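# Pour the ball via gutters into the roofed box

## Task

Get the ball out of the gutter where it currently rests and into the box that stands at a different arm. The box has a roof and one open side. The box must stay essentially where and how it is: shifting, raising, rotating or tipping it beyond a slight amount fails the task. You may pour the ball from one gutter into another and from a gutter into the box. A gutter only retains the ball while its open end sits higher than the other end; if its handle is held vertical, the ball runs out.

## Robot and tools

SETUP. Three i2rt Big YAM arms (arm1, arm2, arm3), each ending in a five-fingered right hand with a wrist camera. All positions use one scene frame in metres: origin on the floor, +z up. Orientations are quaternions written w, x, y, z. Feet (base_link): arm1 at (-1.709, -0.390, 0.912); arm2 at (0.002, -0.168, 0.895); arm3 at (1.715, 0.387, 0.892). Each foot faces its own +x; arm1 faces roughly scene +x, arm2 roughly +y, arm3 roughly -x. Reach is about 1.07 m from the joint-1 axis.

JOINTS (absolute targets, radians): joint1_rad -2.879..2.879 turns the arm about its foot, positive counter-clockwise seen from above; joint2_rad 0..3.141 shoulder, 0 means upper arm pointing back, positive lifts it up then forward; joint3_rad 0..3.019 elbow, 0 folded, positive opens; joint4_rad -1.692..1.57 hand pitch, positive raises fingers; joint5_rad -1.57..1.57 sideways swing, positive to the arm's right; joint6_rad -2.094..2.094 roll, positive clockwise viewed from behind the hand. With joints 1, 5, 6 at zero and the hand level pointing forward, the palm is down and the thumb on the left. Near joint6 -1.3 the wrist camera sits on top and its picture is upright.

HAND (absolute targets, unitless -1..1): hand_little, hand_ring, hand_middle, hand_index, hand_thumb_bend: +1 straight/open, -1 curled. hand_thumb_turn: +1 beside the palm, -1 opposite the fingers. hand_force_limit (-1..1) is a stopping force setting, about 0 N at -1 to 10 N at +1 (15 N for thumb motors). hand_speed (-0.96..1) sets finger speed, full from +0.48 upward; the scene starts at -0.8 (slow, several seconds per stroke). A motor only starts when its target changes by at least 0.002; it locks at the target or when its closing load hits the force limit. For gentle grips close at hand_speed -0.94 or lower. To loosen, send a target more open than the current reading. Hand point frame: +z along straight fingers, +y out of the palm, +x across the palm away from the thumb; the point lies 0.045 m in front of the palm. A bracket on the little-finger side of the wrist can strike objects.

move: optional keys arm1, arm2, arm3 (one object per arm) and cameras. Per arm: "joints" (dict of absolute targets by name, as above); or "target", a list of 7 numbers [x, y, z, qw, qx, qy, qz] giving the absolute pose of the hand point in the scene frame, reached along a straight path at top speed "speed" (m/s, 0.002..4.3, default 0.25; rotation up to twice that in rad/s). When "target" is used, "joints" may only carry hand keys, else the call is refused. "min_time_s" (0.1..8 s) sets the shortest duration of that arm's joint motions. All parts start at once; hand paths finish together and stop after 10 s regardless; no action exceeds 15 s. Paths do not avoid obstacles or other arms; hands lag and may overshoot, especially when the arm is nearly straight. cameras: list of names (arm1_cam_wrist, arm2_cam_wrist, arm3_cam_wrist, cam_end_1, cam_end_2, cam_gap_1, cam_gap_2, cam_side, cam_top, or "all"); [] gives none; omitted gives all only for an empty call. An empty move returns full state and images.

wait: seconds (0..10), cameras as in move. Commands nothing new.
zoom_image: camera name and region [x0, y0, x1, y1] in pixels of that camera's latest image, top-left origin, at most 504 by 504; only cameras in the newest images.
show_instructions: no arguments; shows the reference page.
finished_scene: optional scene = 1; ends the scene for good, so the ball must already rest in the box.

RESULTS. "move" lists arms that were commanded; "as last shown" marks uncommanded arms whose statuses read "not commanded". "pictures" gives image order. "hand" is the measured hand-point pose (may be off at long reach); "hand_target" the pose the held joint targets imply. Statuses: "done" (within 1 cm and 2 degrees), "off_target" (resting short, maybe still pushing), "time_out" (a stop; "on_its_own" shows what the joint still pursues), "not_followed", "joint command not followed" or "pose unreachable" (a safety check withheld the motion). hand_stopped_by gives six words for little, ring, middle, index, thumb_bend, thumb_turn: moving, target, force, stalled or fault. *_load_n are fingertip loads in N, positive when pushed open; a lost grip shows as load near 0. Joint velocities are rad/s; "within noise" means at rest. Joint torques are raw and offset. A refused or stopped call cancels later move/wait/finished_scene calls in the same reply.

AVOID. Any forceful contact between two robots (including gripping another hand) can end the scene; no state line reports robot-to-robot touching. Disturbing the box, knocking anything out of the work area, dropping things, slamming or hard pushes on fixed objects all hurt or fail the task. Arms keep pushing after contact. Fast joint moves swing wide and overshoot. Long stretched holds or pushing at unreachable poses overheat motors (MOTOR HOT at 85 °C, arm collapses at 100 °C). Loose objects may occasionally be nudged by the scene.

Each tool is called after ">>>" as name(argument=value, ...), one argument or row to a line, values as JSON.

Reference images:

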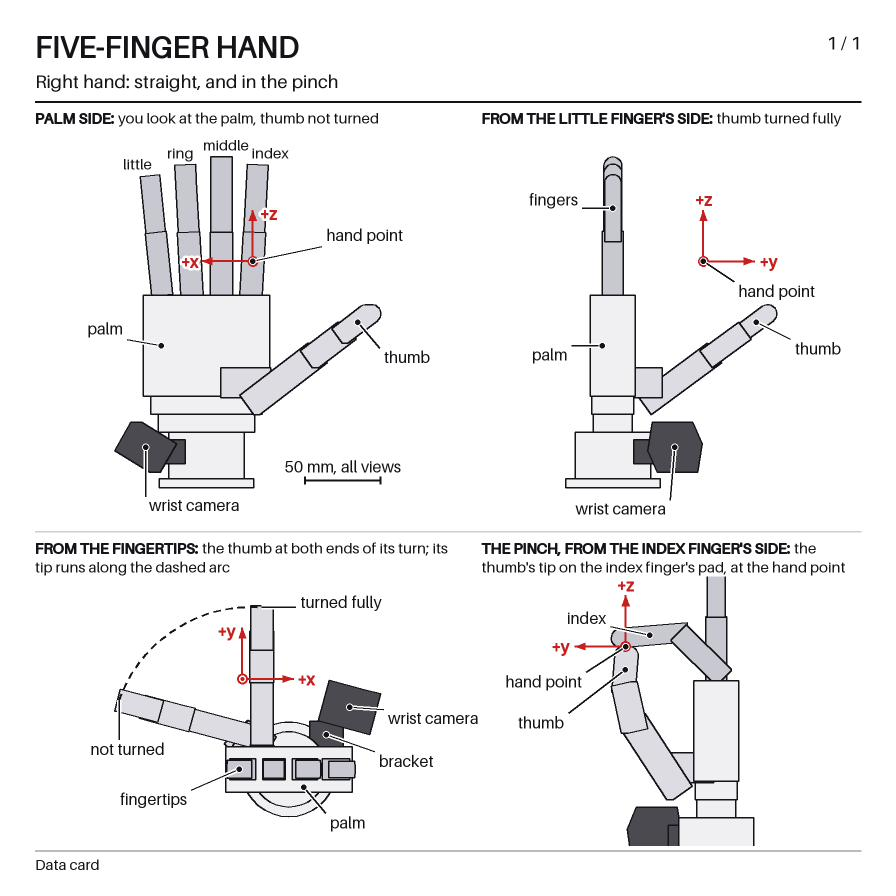

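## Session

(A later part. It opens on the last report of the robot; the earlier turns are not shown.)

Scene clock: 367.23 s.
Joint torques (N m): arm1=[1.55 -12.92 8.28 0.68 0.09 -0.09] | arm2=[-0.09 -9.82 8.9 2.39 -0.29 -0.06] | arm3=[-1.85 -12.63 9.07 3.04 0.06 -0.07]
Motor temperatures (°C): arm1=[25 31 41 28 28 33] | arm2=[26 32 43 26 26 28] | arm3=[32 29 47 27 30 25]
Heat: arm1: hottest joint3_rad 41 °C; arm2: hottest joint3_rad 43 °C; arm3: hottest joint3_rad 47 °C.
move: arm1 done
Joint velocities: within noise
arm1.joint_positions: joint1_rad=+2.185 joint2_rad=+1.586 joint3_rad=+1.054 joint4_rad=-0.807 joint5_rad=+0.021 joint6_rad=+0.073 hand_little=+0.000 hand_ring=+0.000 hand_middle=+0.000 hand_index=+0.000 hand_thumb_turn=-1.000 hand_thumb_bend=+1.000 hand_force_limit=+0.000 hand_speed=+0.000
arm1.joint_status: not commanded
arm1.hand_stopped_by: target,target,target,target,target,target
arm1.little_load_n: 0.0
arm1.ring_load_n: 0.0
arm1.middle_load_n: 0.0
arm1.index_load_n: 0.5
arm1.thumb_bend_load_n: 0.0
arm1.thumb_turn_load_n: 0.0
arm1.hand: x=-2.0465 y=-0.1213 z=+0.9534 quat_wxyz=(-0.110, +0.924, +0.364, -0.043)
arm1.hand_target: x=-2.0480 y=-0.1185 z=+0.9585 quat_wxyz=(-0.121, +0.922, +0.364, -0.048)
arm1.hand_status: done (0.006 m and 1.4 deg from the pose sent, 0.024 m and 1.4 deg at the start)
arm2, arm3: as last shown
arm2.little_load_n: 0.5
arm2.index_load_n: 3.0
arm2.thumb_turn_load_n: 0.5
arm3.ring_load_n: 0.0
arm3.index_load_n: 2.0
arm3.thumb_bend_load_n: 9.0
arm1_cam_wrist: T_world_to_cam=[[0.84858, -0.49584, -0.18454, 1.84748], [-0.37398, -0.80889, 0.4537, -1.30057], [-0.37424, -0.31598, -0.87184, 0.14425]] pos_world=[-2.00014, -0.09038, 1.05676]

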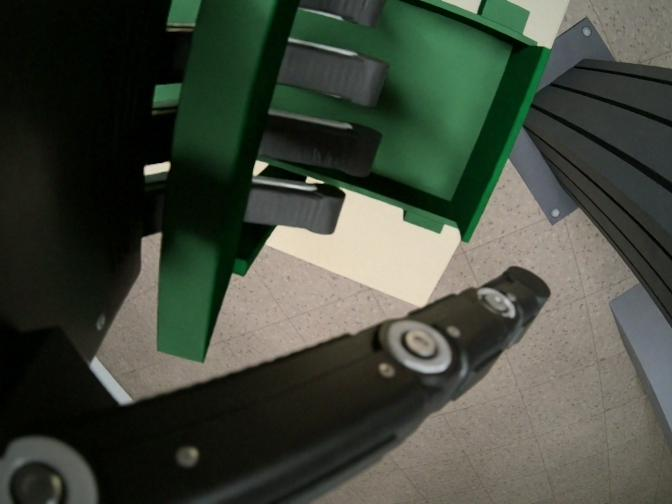

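>>> move(
  arm1={"target": [-2.044, -0.123, 0.959, 0.1214, -0.9224, -0.3634, 0.0478], "speed": 0.06, "joints": {"hand_little": 0.12, "hand_ring": 0.12, "hand_middle": 0.12, "hand_index": 0.12, "hand_thumb_bend": 0.0, "hand_speed": -0.4}},
)

>>> move(
  arm1={"joints": {"hand_thumb_bend": -1, "hand_speed": -0.92, "hand_force_limit": 0.4}},
  cameras=["arm1_cam_wrist"],
)

>>> zoom_image(
  camera="arm1_cam_wrist",
  region=[140, 0, 500, 360],
)

Scene clock: 371.07 s.
Joint torques (N m): arm1=[0.91 -12.45 8.24 0.54 0.16 -0.07] | arm2=[-0.03 -9.93 8.9 2.37 -0.3 -0.05] | arm3=[-1.61 -12.75 9.03 3 0.05 -0.07]
Motor temperatures (°C): arm1=[25 32 41 28 28 33] | arm2=[26 32 43 26 26 28] | arm3=[32 29 47 27 30 25]
Heat: arm1: hottest joint3_rad 41 °C; arm2: hottest joint3_rad 43 °C; arm3: hottest joint3_rad 47 °C.
move: arm1 done
Joint velocities: within noise
arm1.joint_positions: joint1_rad=+2.185 joint2_rad=+1.570 joint3_rad=+1.040 joint4_rad=-0.803 joint5_rad=+0.021 joint6_rad=+0.073 hand_little=+0.120 hand_ring=+0.120 hand_middle=+0.120 hand_index=+0.120 hand_thumb_turn=-1.000 hand_thumb_bend=+0.000 hand_force_limit=+0.000 hand_speed=-0.400
arm1.joint_status: all done
arm1.hand_stopped_by: target,target,target,target,target,target
arm1.little_load_n: 0.0
arm1.ring_load_n: 0.0
arm1.middle_load_n: 0.0
arm1.index_load_n: 0.0
arm1.thumb_bend_load_n: 0.0
arm1.thumb_turn_load_n: 0.0
arm1.hand: x=-2.0435 y=-0.1241 z=+0.9549 quat_wxyz=(-0.113, +0.923, +0.364, -0.044)
arm1.hand_target: x=-2.0440 y=-0.1230 z=+0.9589 quat_wxyz=(-0.121, +0.922, +0.364, -0.048)
arm1.hand_status: done (0.004 m and 1.1 deg from the pose sent, 0.006 m and 1.4 deg at the start)
arm2, arm3: as last shown
arm2.middle_load_n: 3.0
arm2.index_load_n: 3.5
arm2.thumb_bend_load_n: 14.0
arm2.thumb_turn_load_n: 1.0
arm3.little_load_n: 0.5
arm3.index_load_n: 2.5
arm3.thumb_bend_load_n: 9.5
arm3.thumb_turn_load_n: 1.0
pictures: none

Scene clock: 375.30 s.
Joint torques (N m): arm1=[1.73 -13.45 8.1 0.51 0.18 -0.15] | arm2=[-0.03 -9.82 8.9 2.37 -0.3 -0.05] | arm3=[-1.73 -12.57 9.06 3 0.06 -0.06]
Motor temperatures (°C): arm1=[25 32 40 28 28 33] | arm2=[26 32 43 26 26 28] | arm3=[32 29 47 27 30 25]
Heat: arm1: hottest joint3_rad 40 °C; arm2: hottest joint3_rad 43 °C; arm3: hottest joint3_rad 47 °C.
move: arm1 off_target
Joint velocities: within noise
arm1.joint_positions: joint1_rad=+2.185 joint2_rad=+1.570 joint3_rad=+1.040 joint4_rad=-0.803 joint5_rad=+0.021 joint6_rad=+0.073 hand_little=+0.120 hand_ring=+0.120 hand_middle=+0.120 hand_index=+0.120 hand_thumb_turn=-1.000 hand_thumb_bend=-0.409 hand_force_limit=+0.400 hand_speed=-0.920
arm1.joint_status: hand_thumb_bend off_target (ended at -0.409, target -1.000); the others done
arm1.hand_stopped_by: target,target,target,target,force,target
arm1.little_load_n: 0.0
arm1.ring_load_n: 0.0
arm1.middle_load_n: 0.0
arm1.index_load_n: 1.0
arm1.thumb_bend_load_n: 10.5
arm1.thumb_turn_load_n: 1.0
arm1.hand: x=-2.0435 y=-0.1241 z=+0.9549 quat_wxyz=(-0.113, +0.923, +0.364, -0.044)
arm1.hand_target: x=-2.0440 y=-0.1230 z=+0.9589 quat_wxyz=(-0.121, +0.922, +0.364, -0.048)
arm1.hand_status: not commanded
arm2.joint_positions: joint1_rad=-1.481 joint2_rad=+1.235 joint3_rad=+1.177 joint4_rad=-0.836 joint5_rad=-0.118 joint6_rad=-0.148 hand_little=+0.069 hand_ring=+0.083 hand_middle=+0.038 hand_index=+0.040 hand_thumb_turn=-1.000 hand_thumb_bend=-0.378 hand_force_limit=-0.400 hand_speed=-0.930
arm2.joint_status: not commanded
arm2.hand_stopped_by: force,force,force,force,force,target
arm2.little_load_n: 0.5
arm2.ring_load_n: 0.0
arm2.middle_load_n: 3.0
arm2.index_load_n: 3.5
arm2.thumb_bend_load_n: 13.5
arm2.thumb_turn_load_n: 0.5
arm2.hand: x=+0.4235 y=+0.0186 z=+1.1358 quat_wxyz=(-0.289, +0.813, -0.476, +0.170)
arm2.hand_target: x=+0.4271 y=+0.0166 z=+1.1498 quat_wxyz=(-0.307, +0.801, -0.479, +0.184)
arm2.hand_status: not commanded
arm3.joint_positions: joint1_rad=+0.129 joint2_rad=+1.326 joint3_rad=+1.341 joint4_rad=-0.955 joint5_rad=-0.033 joint6_rad=-0.051 hand_little=+0.003 hand_ring=+0.036 hand_middle=+0.048 hand_index=+0.088 hand_thumb_turn=-1.000 hand_thumb_bend=-0.399 hand_force_limit=-0.900 hand_speed=-0.950
arm3.joint_status: not commanded
arm3.hand_stopped_by: force,force,force,force,force,target
arm3.little_load_n: 0.5
arm3.ring_load_n: 0.5
arm3.middle_load_n: 2.0
arm3.index_load_n: 2.5
arm3.thumb_bend_load_n: 9.0
arm3.thumb_turn_load_n: 1.0
arm3.hand: x=+1.2633 y=+0.1981 z=+1.1546 quat_wxyz=(+0.177, -0.531, -0.790, +0.249)
arm3.hand_target: x=+1.2552 y=+0.1998 z=+1.1814 quat_wxyz=(+0.201, -0.527, -0.778, +0.278)
arm3.hand_status: not commanded
arm1_cam_wrist: T_world_to_cam=[[0.84779, -0.49512, -0.19004, 1.84748], [-0.37205, -0.81062, 0.45218, -1.29719], [-0.37793, -0.31265, -0.87145, 0.13827]] pos_world=[-1.99663, -0.09358, 1.05816]

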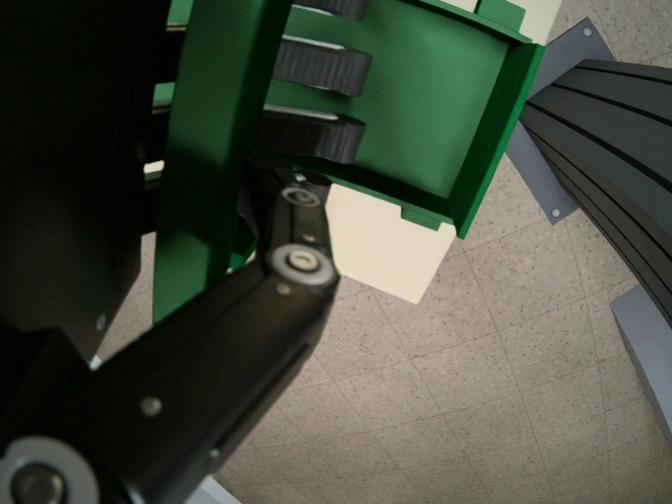

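Scaled by 1.400 from the camera's image (finer frame: 960x720).

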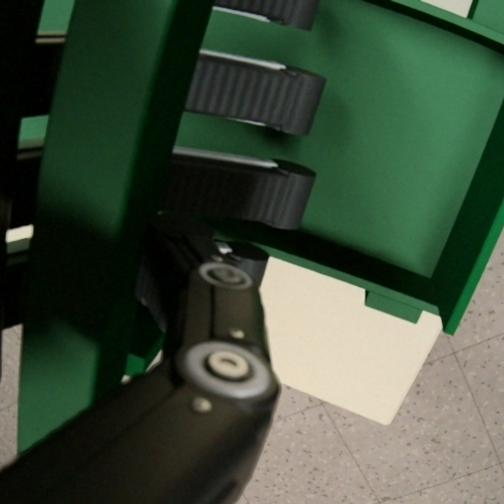

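>>> move(
  arm1={"joints": {"hand_middle": -0.9, "hand_index": -0.9, "hand_speed": -0.94, "hand_force_limit": -0.5}},
)

>>> move(
  arm1={"joints": {"hand_little": -0.9, "hand_ring": -0.9, "hand_speed": -0.95, "hand_force_limit": -0.9}},
)

>>> move(
  arm1={"joints": {"hand_thumb_bend": -0.97, "hand_speed": -0.94, "hand_force_limit": 0.7}},
)

>>> move(
  arm1={"target": [-2.044, -0.123, 0.99, 0.1214, -0.9224, -0.3634, 0.0478], "speed": 0.05},
  cameras=["arm1_cam_wrist", "cam_end_1"],
)

>>> zoom_image(
  camera="arm1_cam_wrist",
  region=[140, 0, 500, 360],
)

>>> zoom_image(
  camera="cam_end_1",
  region=[90, 310, 220, 440],
)

Scene clock: 380.77 s.
Joint torques (N m): arm1=[1.26 -12.51 8.24 0.43 0.07 -0.11] | arm2=[-0.03 -9.88 8.92 2.35 -0.3 -0.05] | arm3=[-1.85 -12.63 9.1 3.03 0.05 -0.08]
Motor temperatures (°C): arm1=[25 33 40 28 28 33] | arm2=[26 32 43 26 26 28] | arm3=[32 29 47 27 30 25]
Heat: arm1: hottest joint3_rad 40 °C; arm2: hottest joint3_rad 43 °C; arm3: hottest joint3_rad 47 °C.
move: arm1 off_target
Joint velocities: within noise
arm1.joint_positions: joint1_rad=+2.185 joint2_rad=+1.570 joint3_rad=+1.039 joint4_rad=-0.803 joint5_rad=+0.021 joint6_rad=+0.073 hand_little=+0.120 hand_ring=+0.120 hand_middle=+0.060 hand_index=+0.065 hand_thumb_turn=-1.000 hand_thumb_bend=-0.409 hand_force_limit=-0.500 hand_speed=-0.940
arm1.joint_status: hand_middle off_target (ended at +0.060, target -0.900); hand_index off_target (ended at +0.065, target -0.900); the others done
arm1.hand_stopped_by: target,target,force,force,force,target
arm1.little_load_n: 0.0
arm1.ring_load_n: 0.0
arm1.middle_load_n: 2.5
arm1.index_load_n: 2.5
arm1.thumb_bend_load_n: 12.0
arm1.thumb_turn_load_n: 1.0
arm1.hand: x=-2.0433 y=-0.1243 z=+0.9548 quat_wxyz=(-0.112, +0.924, +0.364, -0.044)
arm1.hand_target: x=-2.0440 y=-0.1230 z=+0.9591 quat_wxyz=(-0.121, +0.922, +0.364, -0.048)
arm1.hand_status: not commanded
arm2, arm3: as last shown
arm2.middle_load_n: 2.5
arm2.index_load_n: 3.0
arm2.thumb_turn_load_n: 1.0
arm3.thumb_bend_load_n: 9.5
arm3.thumb_turn_load_n: 0.5
pictures: none

Scene clock: 385.03 s.
Joint torques (N m): arm1=[1.2 -12.22 8.17 0.47 0.09 -0.14] | arm2=[-0.03 -9.88 8.92 2.36 -0.29 -0.05] | arm3=[-1.67 -12.69 9.05 3 0.05 -0.07]
Motor temperatures (°C): arm1=[25 33 40 28 28 33] | arm2=[26 32 43 27 26 28] | arm3=[32 29 47 27 30 25]
Heat: arm1: hottest joint3_rad 40 °C; arm2: hottest joint3_rad 43 °C; arm3: hottest joint3_rad 47 °C.
move: arm1 off_target
Joint velocities: within noise
arm1.joint_positions: joint1_rad=+2.185 joint2_rad=+1.570 joint3_rad=+1.039 joint4_rad=-0.803 joint5_rad=+0.021 joint6_rad=+0.073 hand_little=+0.093 hand_ring=+0.078 hand_middle=+0.060 hand_index=+0.065 hand_thumb_turn=-1.000 hand_thumb_bend=-0.409 hand_force_limit=-0.900 hand_speed=-0.950
arm1.joint_status: hand_little off_target (ended at +0.093, target -0.900); hand_ring off_target (ended at +0.078, target -0.900); the others done
arm1.hand_stopped_by: force,force,force,force,force,target
arm1.little_load_n: 0.0
arm1.ring_load_n: 0.5
arm1.middle_load_n: 2.0
arm1.index_load_n: 2.5
arm1.thumb_bend_load_n: 12.0
arm1.thumb_turn_load_n: 1.0
arm1.hand: x=-2.0433 y=-0.1243 z=+0.9548 quat_wxyz=(-0.112, +0.924, +0.364, -0.044)
arm1.hand_target: x=-2.0440 y=-0.1230 z=+0.9591 quat_wxyz=(-0.121, +0.922, +0.364, -0.048)
arm1.hand_status: not commanded
arm2, arm3: as last shown
arm2.little_load_n: 0.0
arm2.middle_load_n: 3.0
arm2.index_load_n: 3.5
arm2.thumb_bend_load_n: 14.0
arm3.thumb_turn_load_n: 1.0
pictures: none

Scene clock: 385.53 s.
Joint torques (N m): arm1=[1.08 -13.04 8.12 0.57 0.08 -0.09] | arm2=[-0.09 -9.76 8.9 2.37 -0.3 -0.05] | arm3=[-1.73 -12.69 9.1 3.02 0.07 -0.08]
Motor temperatures (°C): arm1=[25 33 40 28 28 33] | arm2=[26 32 43 27 26 28] | arm3=[32 29 47 27 30 25]
Heat: arm1: hottest joint3_rad 40 °C; arm2: hottest joint3_rad 43 °C; arm3: hottest joint3_rad 47 °C.
move: arm1 off_target
Joint velocities: within noise
arm1.joint_positions: joint1_rad=+2.185 joint2_rad=+1.570 joint3_rad=+1.039 joint4_rad=-0.803 joint5_rad=+0.021 joint6_rad=+0.073 hand_little=+0.093 hand_ring=+0.078 hand_middle=+0.060 hand_index=+0.065 hand_thumb_turn=-1.000 hand_thumb_bend=-0.412 hand_force_limit=+0.700 hand_speed=-0.940
arm1.joint_status: hand_thumb_bend off_target (ended at -0.412, target -0.970); the others done
arm1.hand_stopped_by: force,force,force,force,force,target
arm1.little_load_n: 0.5
arm1.ring_load_n: 0.5
arm1.middle_load_n: 2.5
arm1.index_load_n: 2.0
arm1.thumb_bend_load_n: 13.0
arm1.thumb_turn_load_n: 1.0
arm1.hand: x=-2.0433 y=-0.1243 z=+0.9548 quat_wxyz=(-0.112, +0.924, +0.364, -0.044)
arm1.hand_target: x=-2.0440 y=-0.1230 z=+0.9591 quat_wxyz=(-0.121, +0.922, +0.364, -0.048)
arm1.hand_status: not commanded
arm2, arm3: as last shown
arm2.middle_load_n: 2.5
arm2.thumb_turn_load_n: 0.5
arm3.middle_load_n: 1.5
pictures: none

Scene clock: 386.77 s.
Joint torques (N m): arm1=[0.97 -12.69 11.81 -0.4 0.11 -0.2] | arm2=[-0.09 -9.76 8.91 2.35 -0.29 -0.05] | arm3=[-1.67 -12.57 9.03 3.04 0.05 -0.07]
Motor temperatures (°C): arm1=[25 33 40 28 28 33] | arm2=[26 32 43 27 26 28] | arm3=[32 29 47 27 30 25]
Heat: arm1: hottest joint3_rad 40 °C; arm2: hottest joint3_rad 43 °C; arm3: hottest joint3_rad 47 °C.
move: arm1 off_target
Joint velocities: within noise
arm1.joint_positions: joint1_rad=+2.185 joint2_rad=+1.536 joint3_rad=+1.039 joint4_rad=-0.867 joint5_rad=+0.021 joint6_rad=+0.073 hand_little=+0.093 hand_ring=+0.078 hand_middle=+0.060 hand_index=+0.065 hand_thumb_turn=-1.000 hand_thumb_bend=-0.412 hand_force_limit=+0.700 hand_speed=-0.940
arm1.joint_status: not commanded
arm1.hand_stopped_by: force,force,force,force,force,target
arm1.little_load_n: 0.0
arm1.ring_load_n: 0.5
arm1.middle_load_n: 2.0
arm1.index_load_n: 2.0
arm1.thumb_bend_load_n: 11.0
arm1.thumb_turn_load_n: 1.0
arm1.hand: x=-2.0323 y=-0.1344 z=+0.9681 quat_wxyz=(-0.099, +0.925, +0.365, -0.037)
arm1.hand_target: x=-2.0435 y=-0.1235 z=+0.9900 quat_wxyz=(-0.122, +0.922, +0.363, -0.048)
arm1.hand_status: off_target (0.027 m and 2.8 deg from the pose sent, 0.035 m and 1.1 deg at the start)
arm2, arm3: as last shown
arm2.middle_load_n: 3.0
arm2.index_load_n: 3.0
arm2.thumb_bend_load_n: 13.5
arm3.little_load_n: 0.0
arm3.middle_load_n: 2.0
arm3.thumb_bend_load_n: 9.0
arm1_cam_wrist: T_world_to_cam=[[0.85169, -0.49868, -0.16104, 1.81487], [-0.38217, -0.80133, 0.46023, -1.3344], [-0.35855, -0.33043, -0.87307, 0.18945]] pos_world=[-1.98776, -0.10165, 1.0718]

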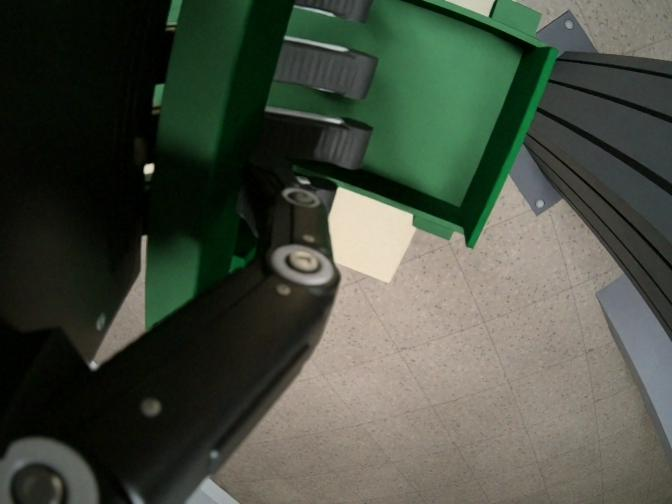

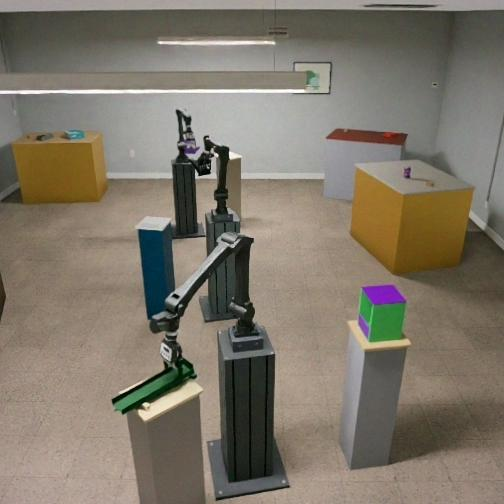

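Scaled by 1.400 from the camera's image (finer frame: 960x720).

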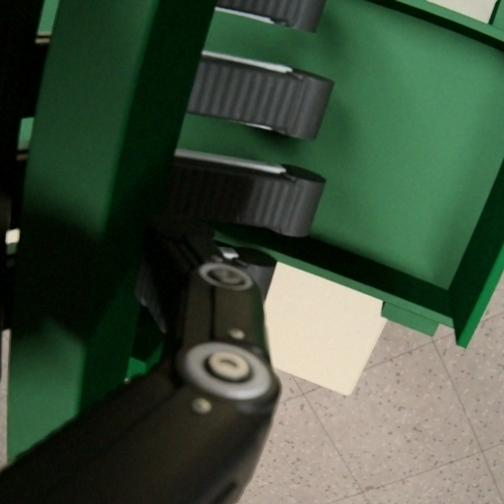

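Scaled by 3.877 from the camera's image (finer frame: 720x720).

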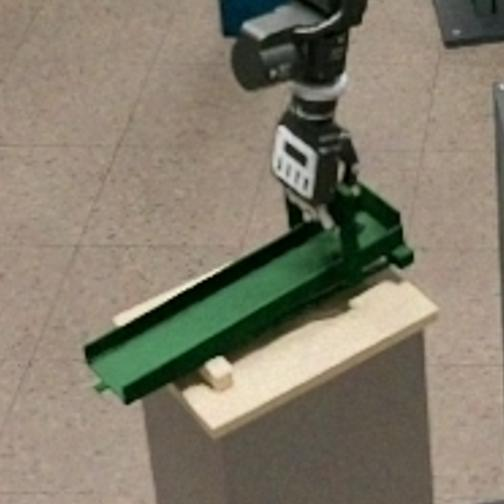

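>>> move(
  arm1={"target": [-2.045, -0.12, 1.06, 0.2364, -0.8824, -0.3929, 0.1053], "speed": 0.07},
  cameras=["arm1_cam_wrist", "cam_end_1"],
)

>>> zoom_image(
  camera="arm1_cam_wrist",
  region=[140, 0, 500, 360],
)

>>> zoom_image(
  camera="cam_end_1",
  region=[90, 290, 220, 420],
)

Scene clock: 390.63 s.
Joint torques (N m): arm1=[0.79 -10.05 10.22 1.68 -0.16 -0.23] | arm2=[0.03 -9.76 8.9 2.39 -0.29 -0.06] | arm3=[-1.67 -12.51 9.07 2.99 0.06 -0.07]
Motor temperatures (°C): arm1=[25 33 40 28 28 33] | arm2=[26 32 43 27 26 28] | arm3=[32 29 47 27 30 25]
Heat: arm1: hottest joint3_rad 40 °C; arm2: hottest joint3_rad 43 °C; arm3: hottest joint3_rad 47 °C.
move: arm1 off_target
Joint velocities: within noise
arm1.joint_positions: joint1_rad=+2.185 joint2_rad=+1.311 joint3_rad=+1.009 joint4_rad=-0.802 joint5_rad=-0.002 joint6_rad=+0.000 hand_little=+0.093 hand_ring=+0.078 hand_middle=+0.060 hand_index=+0.065 hand_thumb_turn=-1.000 hand_thumb_bend=-0.412 hand_force_limit=+0.700 hand_speed=-0.940
arm1.joint_status: not commanded
arm1.hand_stopped_by: force,force,force,force,force,target
arm1.little_load_n: 0.5
arm1.ring_load_n: 0.5
arm1.middle_load_n: 2.0
arm1.index_load_n: 2.0
arm1.thumb_bend_load_n: 8.0
arm1.thumb_turn_load_n: 1.0
arm1.hand: x=-2.0402 y=-0.1272 z=+1.0477 quat_wxyz=(-0.213, +0.890, +0.391, -0.096)
arm1.hand_target: x=-2.0449 y=-0.1202 z=+1.0603 quat_wxyz=(-0.236, +0.882, +0.393, -0.105)
arm1.hand_status: off_target (0.015 m and 3.1 deg from the pose sent, 0.094 m and 18.5 deg at the start)
arm2, arm3: as last shown
arm2.middle_load_n: 2.5
arm3.little_load_n: 0.5
arm3.ring_load_n: 0.0
arm3.thumb_bend_load_n: 9.5
arm1_cam_wrist: T_world_to_cam=[[0.83231, -0.38425, -0.39951, 2.06281], [-0.23844, -0.89884, 0.36775, -0.99059], [-0.5004, -0.21082, -0.83973, -0.0506]] pos_world=[-1.97842, -0.10842, 1.14591]

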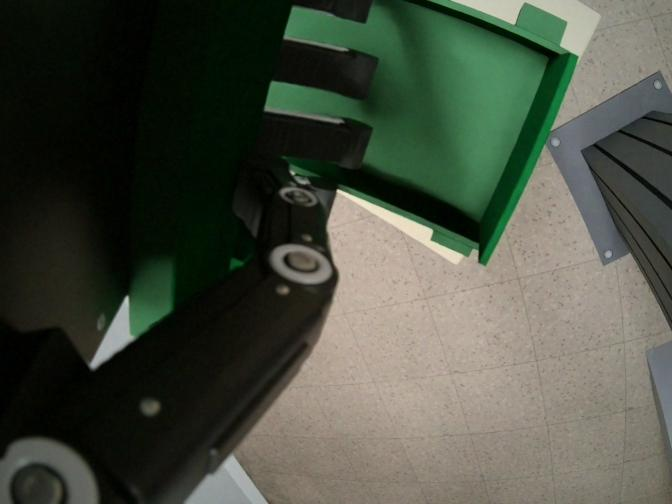

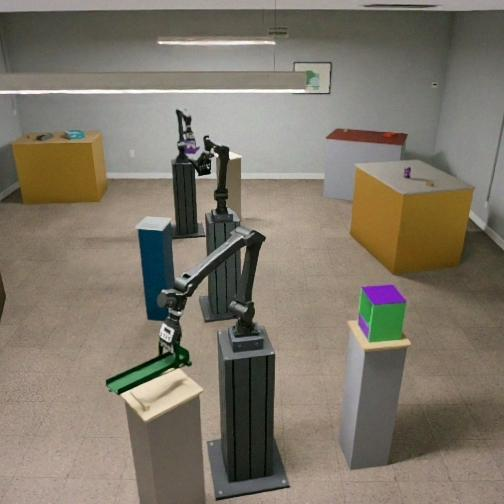

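Scaled by 1.400 from the camera's image (finer frame: 960x720).

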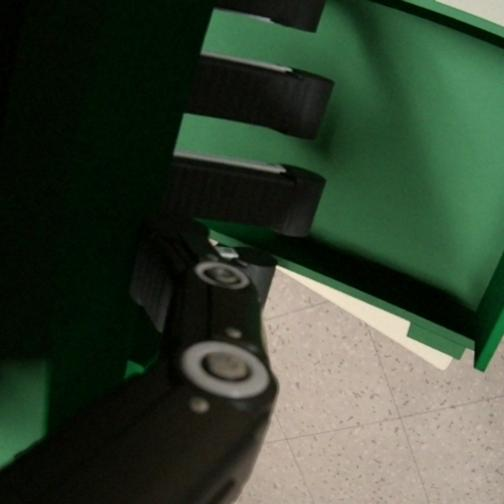

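Scaled by 3.877 from the camera's image (finer frame: 720x720).

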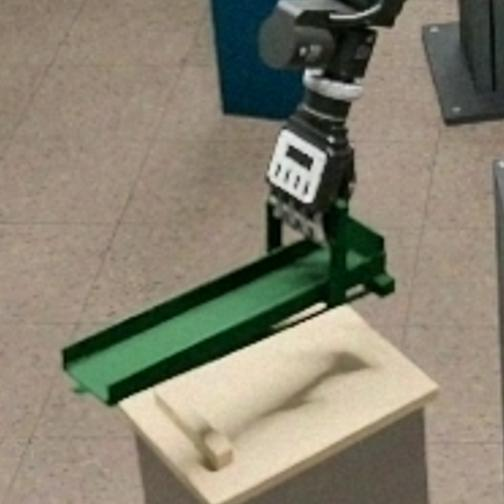

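>>> move(
  arm1={"joints": {"hand_thumb_bend": -0.95, "hand_speed": -0.93, "hand_force_limit": 0.6}},
)

>>> move(
  arm1={"joints": {"hand_middle": -0.88, "hand_index": -0.88, "hand_speed": -0.93, "hand_force_limit": -0.4}},
)

>>> move(
  arm1={"target": [-2.035, -0.13, 1.13, 0.3580, -0.8571, -0.3490, 0.1458], "speed": 0.08},
  cameras=["arm1_cam_wrist", "cam_end_1"],
)

>>> zoom_image(
  camera="cam_end_1",
  region=[90, 270, 220, 400],
)

Scene clock: 392.43 s.
Joint torques (N m): arm1=[0.09 -10.05 10.14 1.7 -0.09 -0.31] | arm2=[-0.03 -9.88 8.92 2.37 -0.29 -0.05] | arm3=[-1.85 -12.57 9.07 3.06 0.06 -0.07]
Motor temperatures (°C): arm1=[25 33 40 28 28 33] | arm2=[26 32 43 27 26 28] | arm3=[32 29 47 27 30 25]
Heat: arm1: hottest joint3_rad 40 °C; arm2: hottest joint3_rad 43 °C; arm3: hottest joint3_rad 47 °C.
move: arm1 off_target
Joint velocities: within noise
arm1.joint_positions: joint1_rad=+2.185 joint2_rad=+1.311 joint3_rad=+1.009 joint4_rad=-0.802 joint5_rad=-0.002 joint6_rad=+0.000 hand_little=+0.093 hand_ring=+0.078 hand_middle=+0.060 hand_index=+0.065 hand_thumb_turn=-1.000 hand_thumb_bend=-0.437 hand_force_limit=+0.600 hand_speed=-0.930
arm1.joint_status: hand_thumb_bend off_target (ended at -0.437, target -0.950); the others done
arm1.hand_stopped_by: force,force,force,force,force,target
arm1.little_load_n: 0.5
arm1.ring_load_n: 0.5
arm1.middle_load_n: 2.5
arm1.index_load_n: 2.0
arm1.thumb_bend_load_n: 12.0
arm1.thumb_turn_load_n: 1.0
arm1.hand: x=-2.0401 y=-0.1272 z=+1.0477 quat_wxyz=(-0.213, +0.890, +0.391, -0.096)
arm1.hand_target: x=-2.0449 y=-0.1202 z=+1.0603 quat_wxyz=(-0.236, +0.882, +0.393, -0.105)
arm1.hand_status: not commanded
arm2, arm3: as last shown
arm2.thumb_bend_load_n: 14.0
arm3.thumb_turn_load_n: 0.5
pictures: none

Scene clock: 392.90 s.
Joint torques (N m): arm1=[-0.44 -10.58 10.04 1.46 -0.06 -0.3] | arm2=[-0.15 -9.88 8.92 2.36 -0.3 -0.05] | arm3=[-1.9 -12.69 9.05 3.03 0.06 -0.08]
Motor temperatures (°C): arm1=[25 33 40 28 28 33] | arm2=[26 32 43 27 26 28] | arm3=[32 29 47 27 30 25]
Heat: arm1: hottest joint3_rad 40 °C; arm2: hottest joint3_rad 43 °C; arm3: hottest joint3_rad 47 °C.
move: arm1 off_target
Joint velocities: within noise
arm1.joint_positions: joint1_rad=+2.185 joint2_rad=+1.311 joint3_rad=+1.009 joint4_rad=-0.802 joint5_rad=-0.002 joint6_rad=-0.001 hand_little=+0.093 hand_ring=+0.078 hand_middle=+0.041 hand_index=+0.047 hand_thumb_turn=-1.000 hand_thumb_bend=-0.437 hand_force_limit=-0.400 hand_speed=-0.930
arm1.joint_status: hand_middle off_target (ended at +0.041, target -0.880); hand_index off_target (ended at +0.047, target -0.880); the others done
arm1.hand_stopped_by: force,force,force,force,force,target
arm1.little_load_n: 0.5
arm1.ring_load_n: 0.5
arm1.middle_load_n: 3.0
arm1.index_load_n: 3.0
arm1.thumb_bend_load_n: 12.0
arm1.thumb_turn_load_n: 1.0
arm1.hand: x=-2.0401 y=-0.1272 z=+1.0477 quat_wxyz=(-0.213, +0.890, +0.391, -0.096)
arm1.hand_target: x=-2.0448 y=-0.1202 z=+1.0603 quat_wxyz=(-0.236, +0.882, +0.393, -0.105)
arm1.hand_status: not commanded
arm2, arm3: as last shown
arm2.middle_load_n: 3.0
arm3.little_load_n: 0.0
arm3.thumb_turn_load_n: 1.0
pictures: none

Scene clock: 395.20 s.
Joint torques (N m): arm1=[1.49 -6.71 10.92 2.25 0.25 -0.02] | arm2=[-0.09 -9.7 8.88 2.36 -0.3 -0.06] | arm3=[-1.79 -12.57 9.06 3 0.04 -0.07]
Motor temperatures (°C): arm1=[25 33 40 28 28 33] | arm2=[26 32 43 27 26 28] | arm3=[32 29 47 27 30 25]
Heat: arm1: hottest joint3_rad 40 °C; arm2: hottest joint3_rad 43 °C; arm3: hottest joint3_rad 47 °C.
move: arm1 off_target
Joint velocities: within noise
arm1.joint_positions: joint1_rad=+2.188 joint2_rad=+1.055 joint3_rad=+0.919 joint4_rad=-0.706 joint5_rad=+0.045 joint6_rad=+0.034 hand_little=+0.093 hand_ring=+0.078 hand_middle=+0.041 hand_index=+0.047 hand_thumb_turn=-1.000 hand_thumb_bend=-0.437 hand_force_limit=-0.400 hand_speed=-0.930
arm1.joint_status: not commanded
arm1.hand_stopped_by: force,force,force,force,force,target
arm1.little_load_n: 0.0
arm1.ring_load_n: 0.5
arm1.middle_load_n: 3.0
arm1.index_load_n: 3.5
arm1.thumb_bend_load_n: 12.0
arm1.thumb_turn_load_n: 1.0
arm1.hand: x=-2.0254 y=-0.1324 z=+1.1147 quat_wxyz=(-0.333, +0.864, +0.354, -0.132)
arm1.hand_target: x=-2.0346 y=-0.1304 z=+1.1302 quat_wxyz=(-0.356, +0.855, +0.348, -0.146)
arm1.hand_status: off_target (0.018 m and 3.4 deg from the pose sent, 0.083 m and 18.6 deg at the start)
arm2.joint_positions: joint1_rad=-1.481 joint2_rad=+1.235 joint3_rad=+1.177 joint4_rad=-0.836 joint5_rad=-0.118 joint6_rad=-0.148 hand_little=+0.069 hand_ring=+0.083 hand_middle=+0.038 hand_index=+0.040 hand_thumb_turn=-1.000 hand_thumb_bend=-0.378 hand_force_limit=-0.400 hand_speed=-0.930
arm2.joint_status: not commanded
arm2.hand_stopped_by: force,force,force,force,force,target
arm2.little_load_n: 0.0
arm2.ring_load_n: 0.0
arm2.middle_load_n: 3.0
arm2.index_load_n: 3.0
arm2.thumb_bend_load_n: 14.0
arm2.thumb_turn_load_n: 1.0
arm2.hand: x=+0.4235 y=+0.0186 z=+1.1358 quat_wxyz=(-0.289, +0.813, -0.476, +0.170)
arm2.hand_target: x=+0.4271 y=+0.0166 z=+1.1498 quat_wxyz=(-0.307, +0.801, -0.479, +0.184)
arm2.hand_status: not commanded
arm3.joint_positions: joint1_rad=+0.129 joint2_rad=+1.326 joint3_rad=+1.341 joint4_rad=-0.955 joint5_rad=-0.033 joint6_rad=-0.051 hand_little=+0.003 hand_ring=+0.036 hand_middle=+0.048 hand_index=+0.088 hand_thumb_turn=-1.000 hand_thumb_bend=-0.399 hand_force_limit=-0.900 hand_speed=-0.950
arm3.joint_status: not commanded
arm3.hand_stopped_by: force,force,force,force,force,target
arm3.little_load_n: 0.5
arm3.ring_load_n: 0.5
arm3.middle_load_n: 2.0
arm3.index_load_n: 2.5
arm3.thumb_bend_load_n: 9.0
arm3.thumb_turn_load_n: 1.0
arm3.hand: x=+1.2633 y=+0.1981 z=+1.1546 quat_wxyz=(+0.177, -0.531, -0.790, +0.249)
arm3.hand_target: x=+1.2552 y=+0.1998 z=+1.1814 quat_wxyz=(+0.201, -0.527, -0.778, +0.278)
arm3.hand_status: not commanded
arm1_cam_wrist: T_world_to_cam=[[0.72231, -0.32827, -0.6087, 2.09313], [-0.23293, -0.94422, 0.23281, -0.86086], [-0.65116, -0.02638, -0.75848, -0.35962]] pos_world=[-1.94657, -0.13521, 1.20173]

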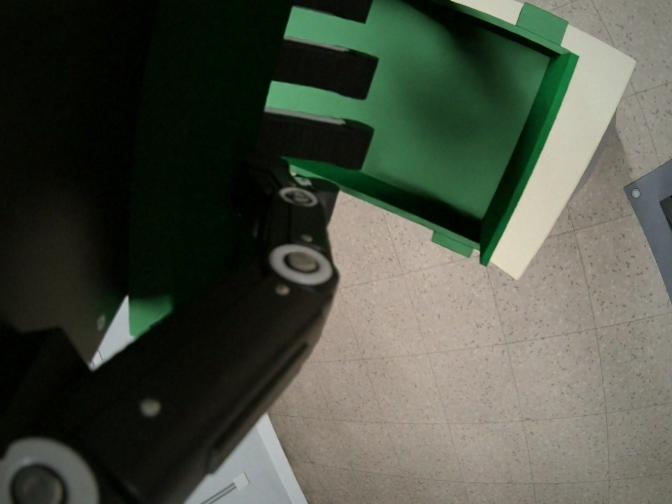

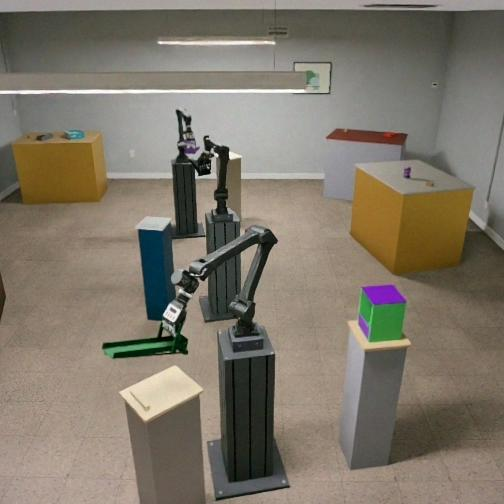

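Scaled by 3.877 from the camera's image (finer frame: 720x720).

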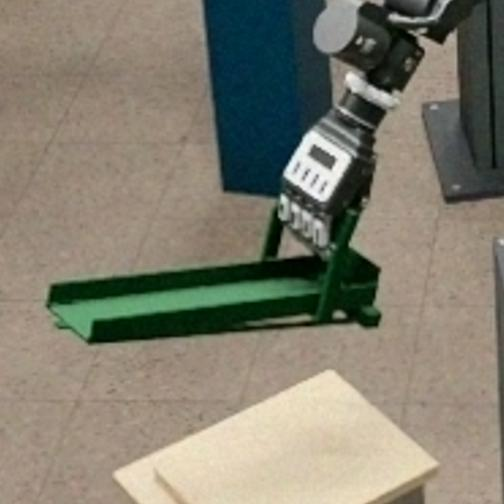

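>>> move(
  arm2={"target": [0.546, 0.045, 1.12, 0.2499, -0.7692, 0.5593, -0.1817], "speed": 0.12},
  arm1={"joints": {"joint1_rad": -0.083}, "min_time_s": 7},
  cameras=["cam_gap_2", "cam_side", "cam_end_1", "cam_gap_1"],
)

>>> zoom_image(
  camera="cam_gap_2",
  region=[60, 140, 360, 340],
)

>>> zoom_image(
  camera="cam_side",
  region=[290, 160, 430, 280],
)

Scene clock: 430.07 s.
Joint torques (N m): arm1=[-0.21 -6.42 11 2.18 0.16 0.01] | arm2=[0.67 -12.57 14.61 1.18 -0.02 -0.04] | arm3=[-1.9 -12.51 9.07 3.04 0.06 -0.07]
Motor temperatures (°C): arm1=[25 32 41 29 28 32] | arm2=[26 32 44 27 26 28] | arm3=[32 29 48 27 30 25]
Heat: arm1: hottest joint3_rad 41 °C; arm2: hottest joint3_rad 44 °C; arm3: hottest joint3_rad 48 °C.
move: arm1 done; arm2 off_target
Joint velocities: within noise
arm1.joint_positions: joint1_rad=-0.073 joint2_rad=+1.055 joint3_rad=+0.919 joint4_rad=-0.706 joint5_rad=+0.048 joint6_rad=+0.035 hand_little=+0.093 hand_ring=+0.078 hand_middle=+0.041 hand_index=+0.047 hand_thumb_turn=-1.000 hand_thumb_bend=-0.437 hand_force_limit=-0.400 hand_speed=-0.930
arm1.joint_status: all done
arm1.hand_stopped_by: force,force,force,force,force,target
arm1.little_load_n: 0.0
arm1.ring_load_n: 0.0
arm1.middle_load_n: 3.0
arm1.index_load_n: 3.0
arm1.thumb_bend_load_n: 12.0
arm1.thumb_turn_load_n: 1.0
arm1.hand: x=-1.3079 y=-0.3106 z=+1.1112 quat_wxyz=(-0.257, +0.689, -0.632, +0.244)
arm1.hand_target: x=-1.2987 y=-0.3131 z=+1.1266 quat_wxyz=(-0.278, +0.674, -0.633, +0.261)
arm1.hand_status: not commanded
arm2.joint_positions: joint1_rad=-1.481 joint2_rad=+1.570 joint3_rad=+1.421 joint4_rad=-0.858 joint5_rad=+0.001 joint6_rad=-0.007 hand_little=+0.069 hand_ring=+0.083 hand_middle=+0.038 hand_index=+0.040 hand_thumb_turn=-1.000 hand_thumb_bend=-0.378 hand_force_limit=-0.400 hand_speed=-0.930
arm2.joint_status: not commanded
arm2.hand_stopped_by: force,force,force,force,force,target
arm2.little_load_n: 0.0
arm2.ring_load_n: 0.0
arm2.middle_load_n: 2.5
arm2.index_load_n: 3.5
arm2.thumb_bend_load_n: 14.0
arm2.thumb_turn_load_n: 1.0
arm2.hand: x=+0.5240 y=+0.0372 z=+1.0872 quat_wxyz=(-0.224, +0.781, -0.559, +0.163)
arm2.hand_target: x=+0.5439 y=+0.0441 z=+1.1203 quat_wxyz=(-0.250, +0.769, -0.559, +0.182)
arm2.hand_status: off_target (0.040 m and 3.9 deg from the pose sent, 0.126 m and 11.7 deg at the start)
arm3: as last shown
arm3.thumb_turn_load_n: 0.5
pictures: cam_end_1, cam_gap_1, cam_gap_2, cam_side

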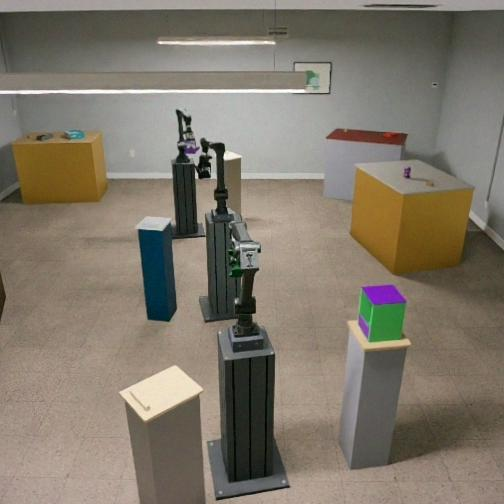

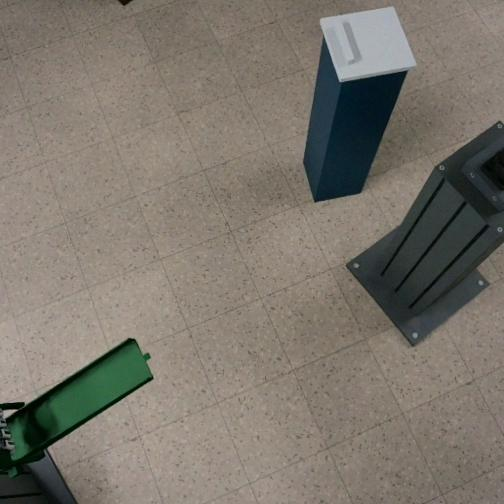

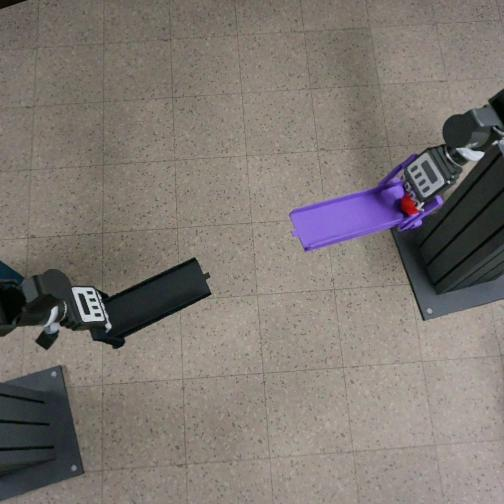

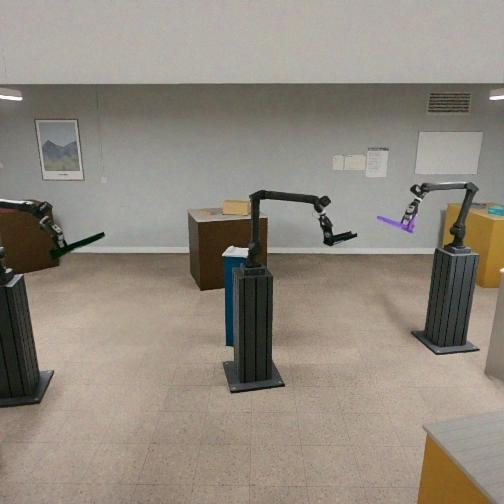

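Scaled by 1.680 from the camera's image (finer frame: 720x720).

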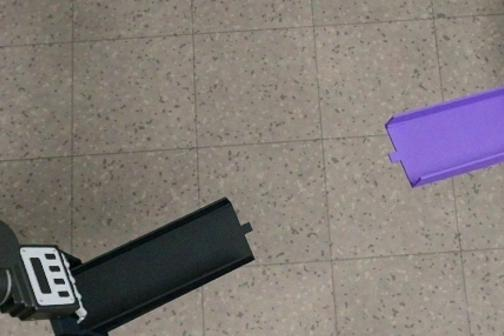

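Scaled by 3.600 from the camera's image (finer frame: 720x720).

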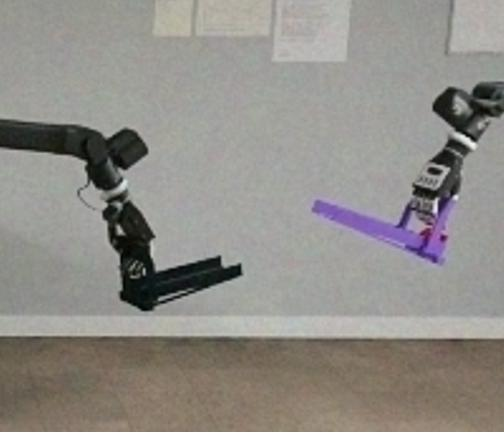

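>>> zoom_image(
  camera="cam_side",
  region=[320, 205, 420, 255],
)

>>> zoom_image(
  camera="cam_gap_2",
  region=[170, 190, 320, 310],
)

Scaled by 5.040 from the camera's image (finer frame: 720x720).

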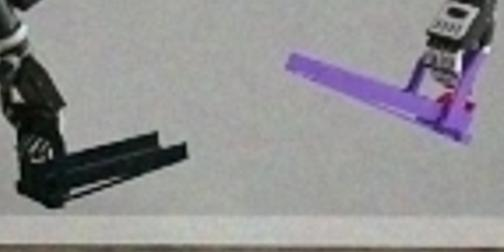

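Scaled by 3.360 from the camera's image (finer frame: 720x720).

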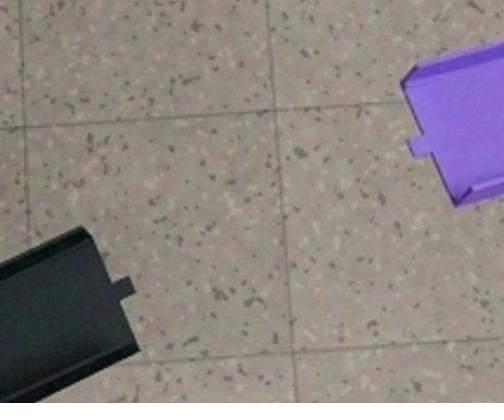

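>>> zoom_image(
  camera="cam_side",
  region=[370, 205, 420, 240],
)

>>> zoom_image(
  camera="cam_gap_2",
  region=[280, 130, 460, 270],
)

>>> zoom_image(
  camera="cam_gap_1",
  region=[0, 320, 180, 500],
)

Scaled by 10.080 from the camera's image (finer frame: 720x720).

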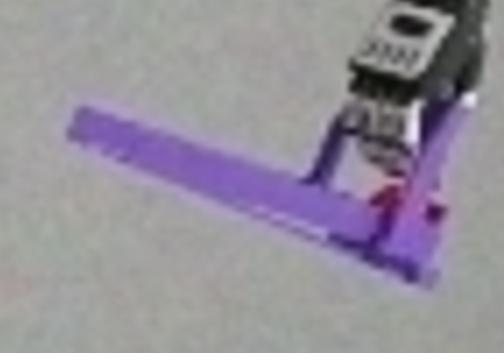

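Scaled by 2.800 from the camera's image (finer frame: 720x720).

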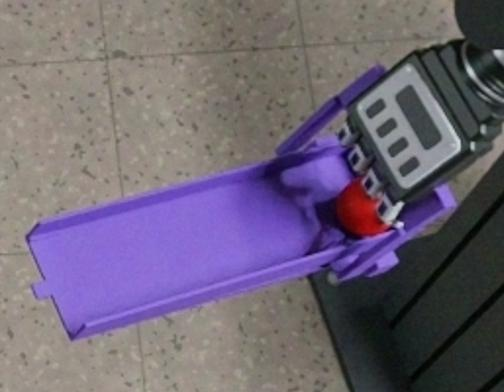

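Scaled by 2.800 from the camera's image (finer frame: 720x720).

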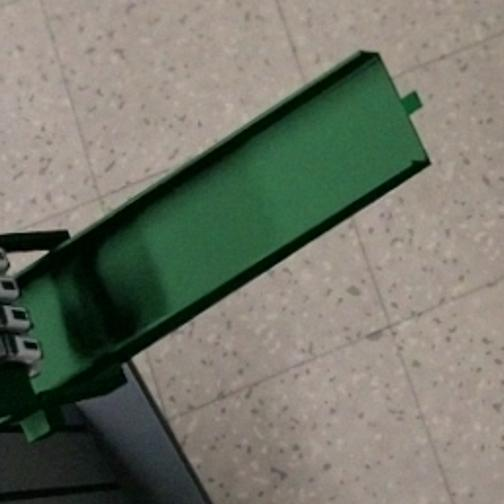

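>>> move(
  cameras=["arm3_cam_wrist", "arm2_cam_wrist", "arm1_cam_wrist"],
)

>>> zoom_image(
  camera="arm3_cam_wrist",
  region=[140, 0, 500, 360],
)

>>> zoom_image(
  camera="arm2_cam_wrist",
  region=[140, 0, 500, 360],
)

>>> zoom_image(
  camera="arm1_cam_wrist",
  region=[120, 0, 600, 360],
)

Scene clock: 446.53 s.
Joint torques (N m): arm1=[0.09 -7.77 10.89 2.1 0.13 -0.01] | arm2=[0.67 -12.57 14.64 1.2 -0.03 -0.04] | arm3=[-1.96 -12.57 9.05 3 0.05 -0.07]
Motor temperatures (°C): arm1=[25 32 41 29 28 32] | arm2=[26 33 45 26 26 28] | arm3=[32 29 48 27 30 25]
Heat: arm1: hottest joint3_rad 41 °C; arm2: hottest joint3_rad 45 °C; arm3: hottest joint3_rad 48 °C.
Joint velocities: within noise
arm1.joint_positions: joint1_rad=-0.073 joint2_rad=+1.055 joint3_rad=+0.919 joint4_rad=-0.706 joint5_rad=+0.048 joint6_rad=+0.035 hand_little=+0.093 hand_ring=+0.078 hand_middle=+0.041 hand_index=+0.047 hand_thumb_turn=-1.000 hand_thumb_bend=-0.437 hand_force_limit=-0.400 hand_speed=-0.930
arm1.joint_status: all done
arm1.hand_stopped_by: force,force,force,force,force,target
arm1.little_load_n: 0.0
arm1.ring_load_n: 0.0
arm1.middle_load_n: 3.5
arm1.index_load_n: 3.0
arm1.thumb_bend_load_n: 12.0
arm1.thumb_turn_load_n: 1.0
arm1.hand: x=-1.3079 y=-0.3106 z=+1.1112 quat_wxyz=(-0.257, +0.689, -0.632, +0.244) (m; scene frame)
arm1.hand_target: x=-1.2987 y=-0.3131 z=+1.1266 quat_wxyz=(-0.278, +0.674, -0.633, +0.261) (m; scene frame)
arm1.hand_status: not commanded
arm2.joint_positions: joint1_rad=-1.481 joint2_rad=+1.570 joint3_rad=+1.421 joint4_rad=-0.858 joint5_rad=+0.001 joint6_rad=-0.007 hand_little=+0.069 hand_ring=+0.083 hand_middle=+0.038 hand_index=+0.040 hand_thumb_turn=-1.000 hand_thumb_bend=-0.378 hand_force_limit=-0.400 hand_speed=-0.930
arm2.joint_status: not commanded
arm2.hand_stopped_by: force,force,force,force,force,target
arm2.little_load_n: 0.5
arm2.ring_load_n: 0.0
arm2.middle_load_n: 3.0
arm2.index_load_n: 3.5
arm2.thumb_bend_load_n: 14.0
arm2.thumb_turn_load_n: 0.5
arm2.hand: x=+0.5240 y=+0.0372 z=+1.0872 quat_wxyz=(-0.224, +0.781, -0.559, +0.163) (m; scene frame)
arm2.hand_target: x=+0.5439 y=+0.0441 z=+1.1203 quat_wxyz=(-0.250, +0.769, -0.559, +0.182) (m; scene frame)
arm2.hand_status: off_target (0.040 m and 3.9 deg from the pose sent, 0.126 m and 11.7 deg at the start)
arm3.joint_positions: joint1_rad=+0.129 joint2_rad=+1.326 joint3_rad=+1.341 joint4_rad=-0.955 joint5_rad=-0.033 joint6_rad=-0.051 hand_little=+0.003 hand_ring=+0.036 hand_middle=+0.048 hand_index=+0.088 hand_thumb_turn=-1.000 hand_thumb_bend=-0.399 hand_force_limit=-0.900 hand_speed=-0.950
arm3.joint_status: not commanded
arm3.hand_stopped_by: force,force,force,force,force,target
arm3.little_load_n: 0.0
arm3.ring_load_n: 0.5
arm3.middle_load_n: 2.0
arm3.index_load_n: 2.5
arm3.thumb_bend_load_n: 9.5
arm3.thumb_turn_load_n: 1.0
arm3.hand: x=+1.2633 y=+0.1981 z=+1.1546 quat_wxyz=(+0.177, -0.531, -0.790, +0.249) (m; scene frame)
arm3.hand_target: x=+1.2552 y=+0.1998 z=+1.1814 quat_wxyz=(+0.201, -0.527, -0.778, +0.278) (m; scene frame)
arm3.hand_status: not commanded
pictures: arm1_cam_wrist, arm2_cam_wrist, arm3_cam_wrist
camera_calibration:
arm1_cam_wrist: T_world_to_cam=[[-0.71869, -0.34836, -0.60177, -0.38436], [-0.57621, 0.78278, 0.23502, -0.7761], [0.38919, 0.51565, -0.76331, 1.63465]] pos_world=[-1.35962, -0.36928, 1.19884]
arm2_cam_wrist: T_world_to_cam=[[-0.63976, -0.5204, -0.56559, 0.97454], [-0.74086, 0.61339, 0.27365, 0.0677], [0.20452, 0.59409, -0.77796, 0.83315]] pos_world=[0.50323, -0.02935, 1.18082]
arm3_cam_wrist: T_world_to_cam=[[0.61749, 0.55228, -0.56008, -0.24124], [0.77213, -0.56145, 0.29765, -1.2118], [-0.15007, -0.61625, -0.77312, 1.31666]] pos_world=[1.28223, 0.26426, 1.24351]

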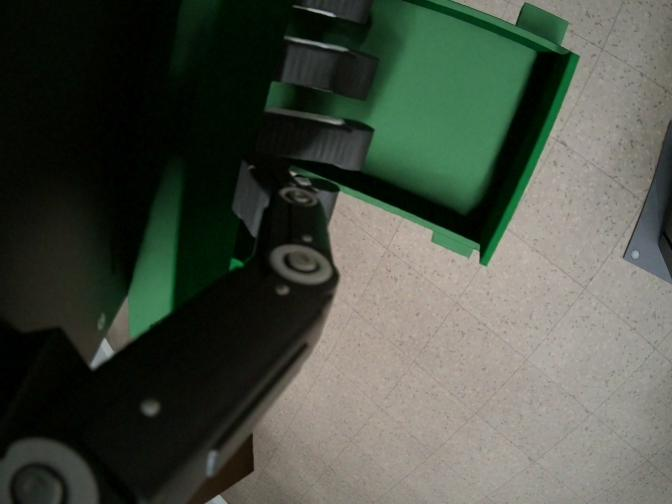

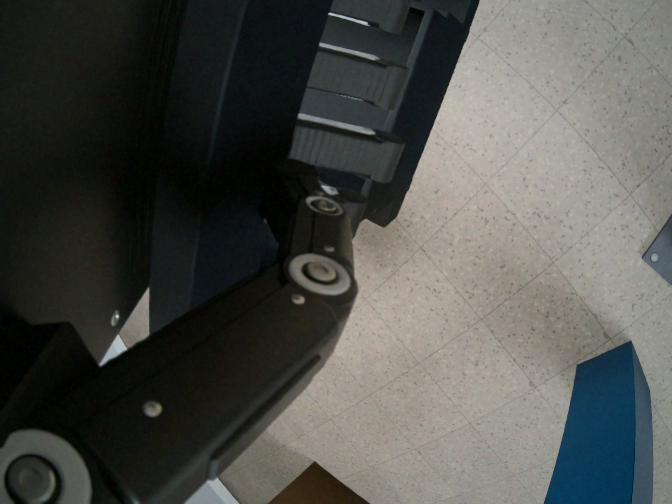

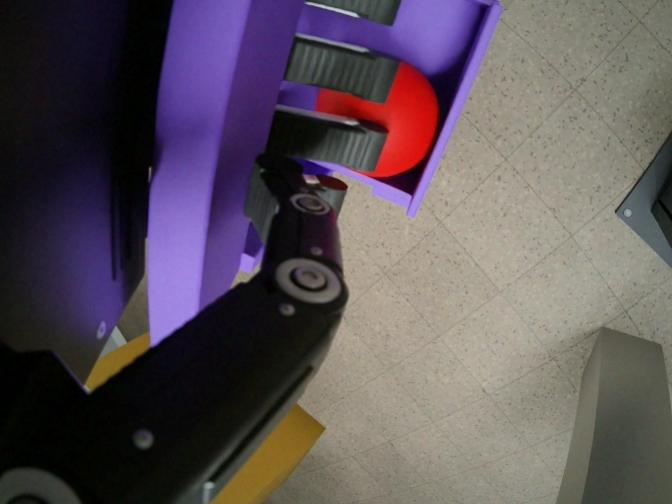

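Scaled by 1.400 from the camera's image (finer frame: 960x720).

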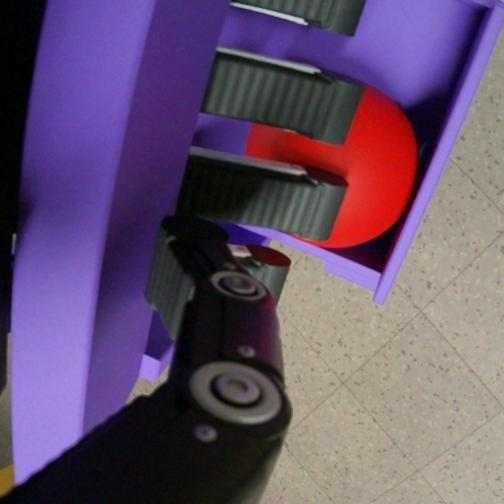

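Scaled by 1.400 from the camera's image (finer frame: 960x720).

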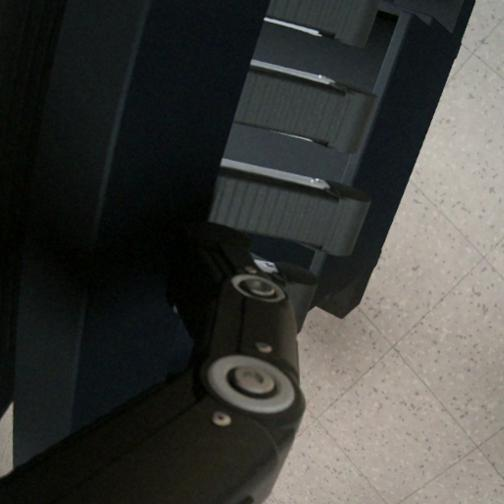

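Scaled by 1.050 from the camera's image (finer frame: 960x720).

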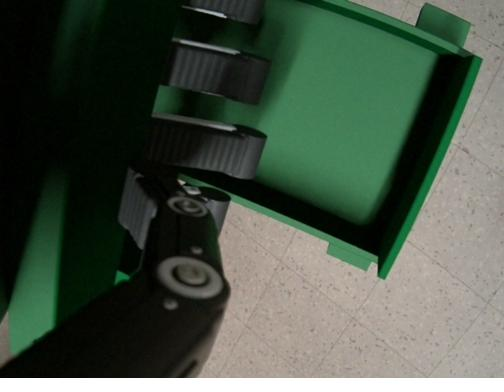

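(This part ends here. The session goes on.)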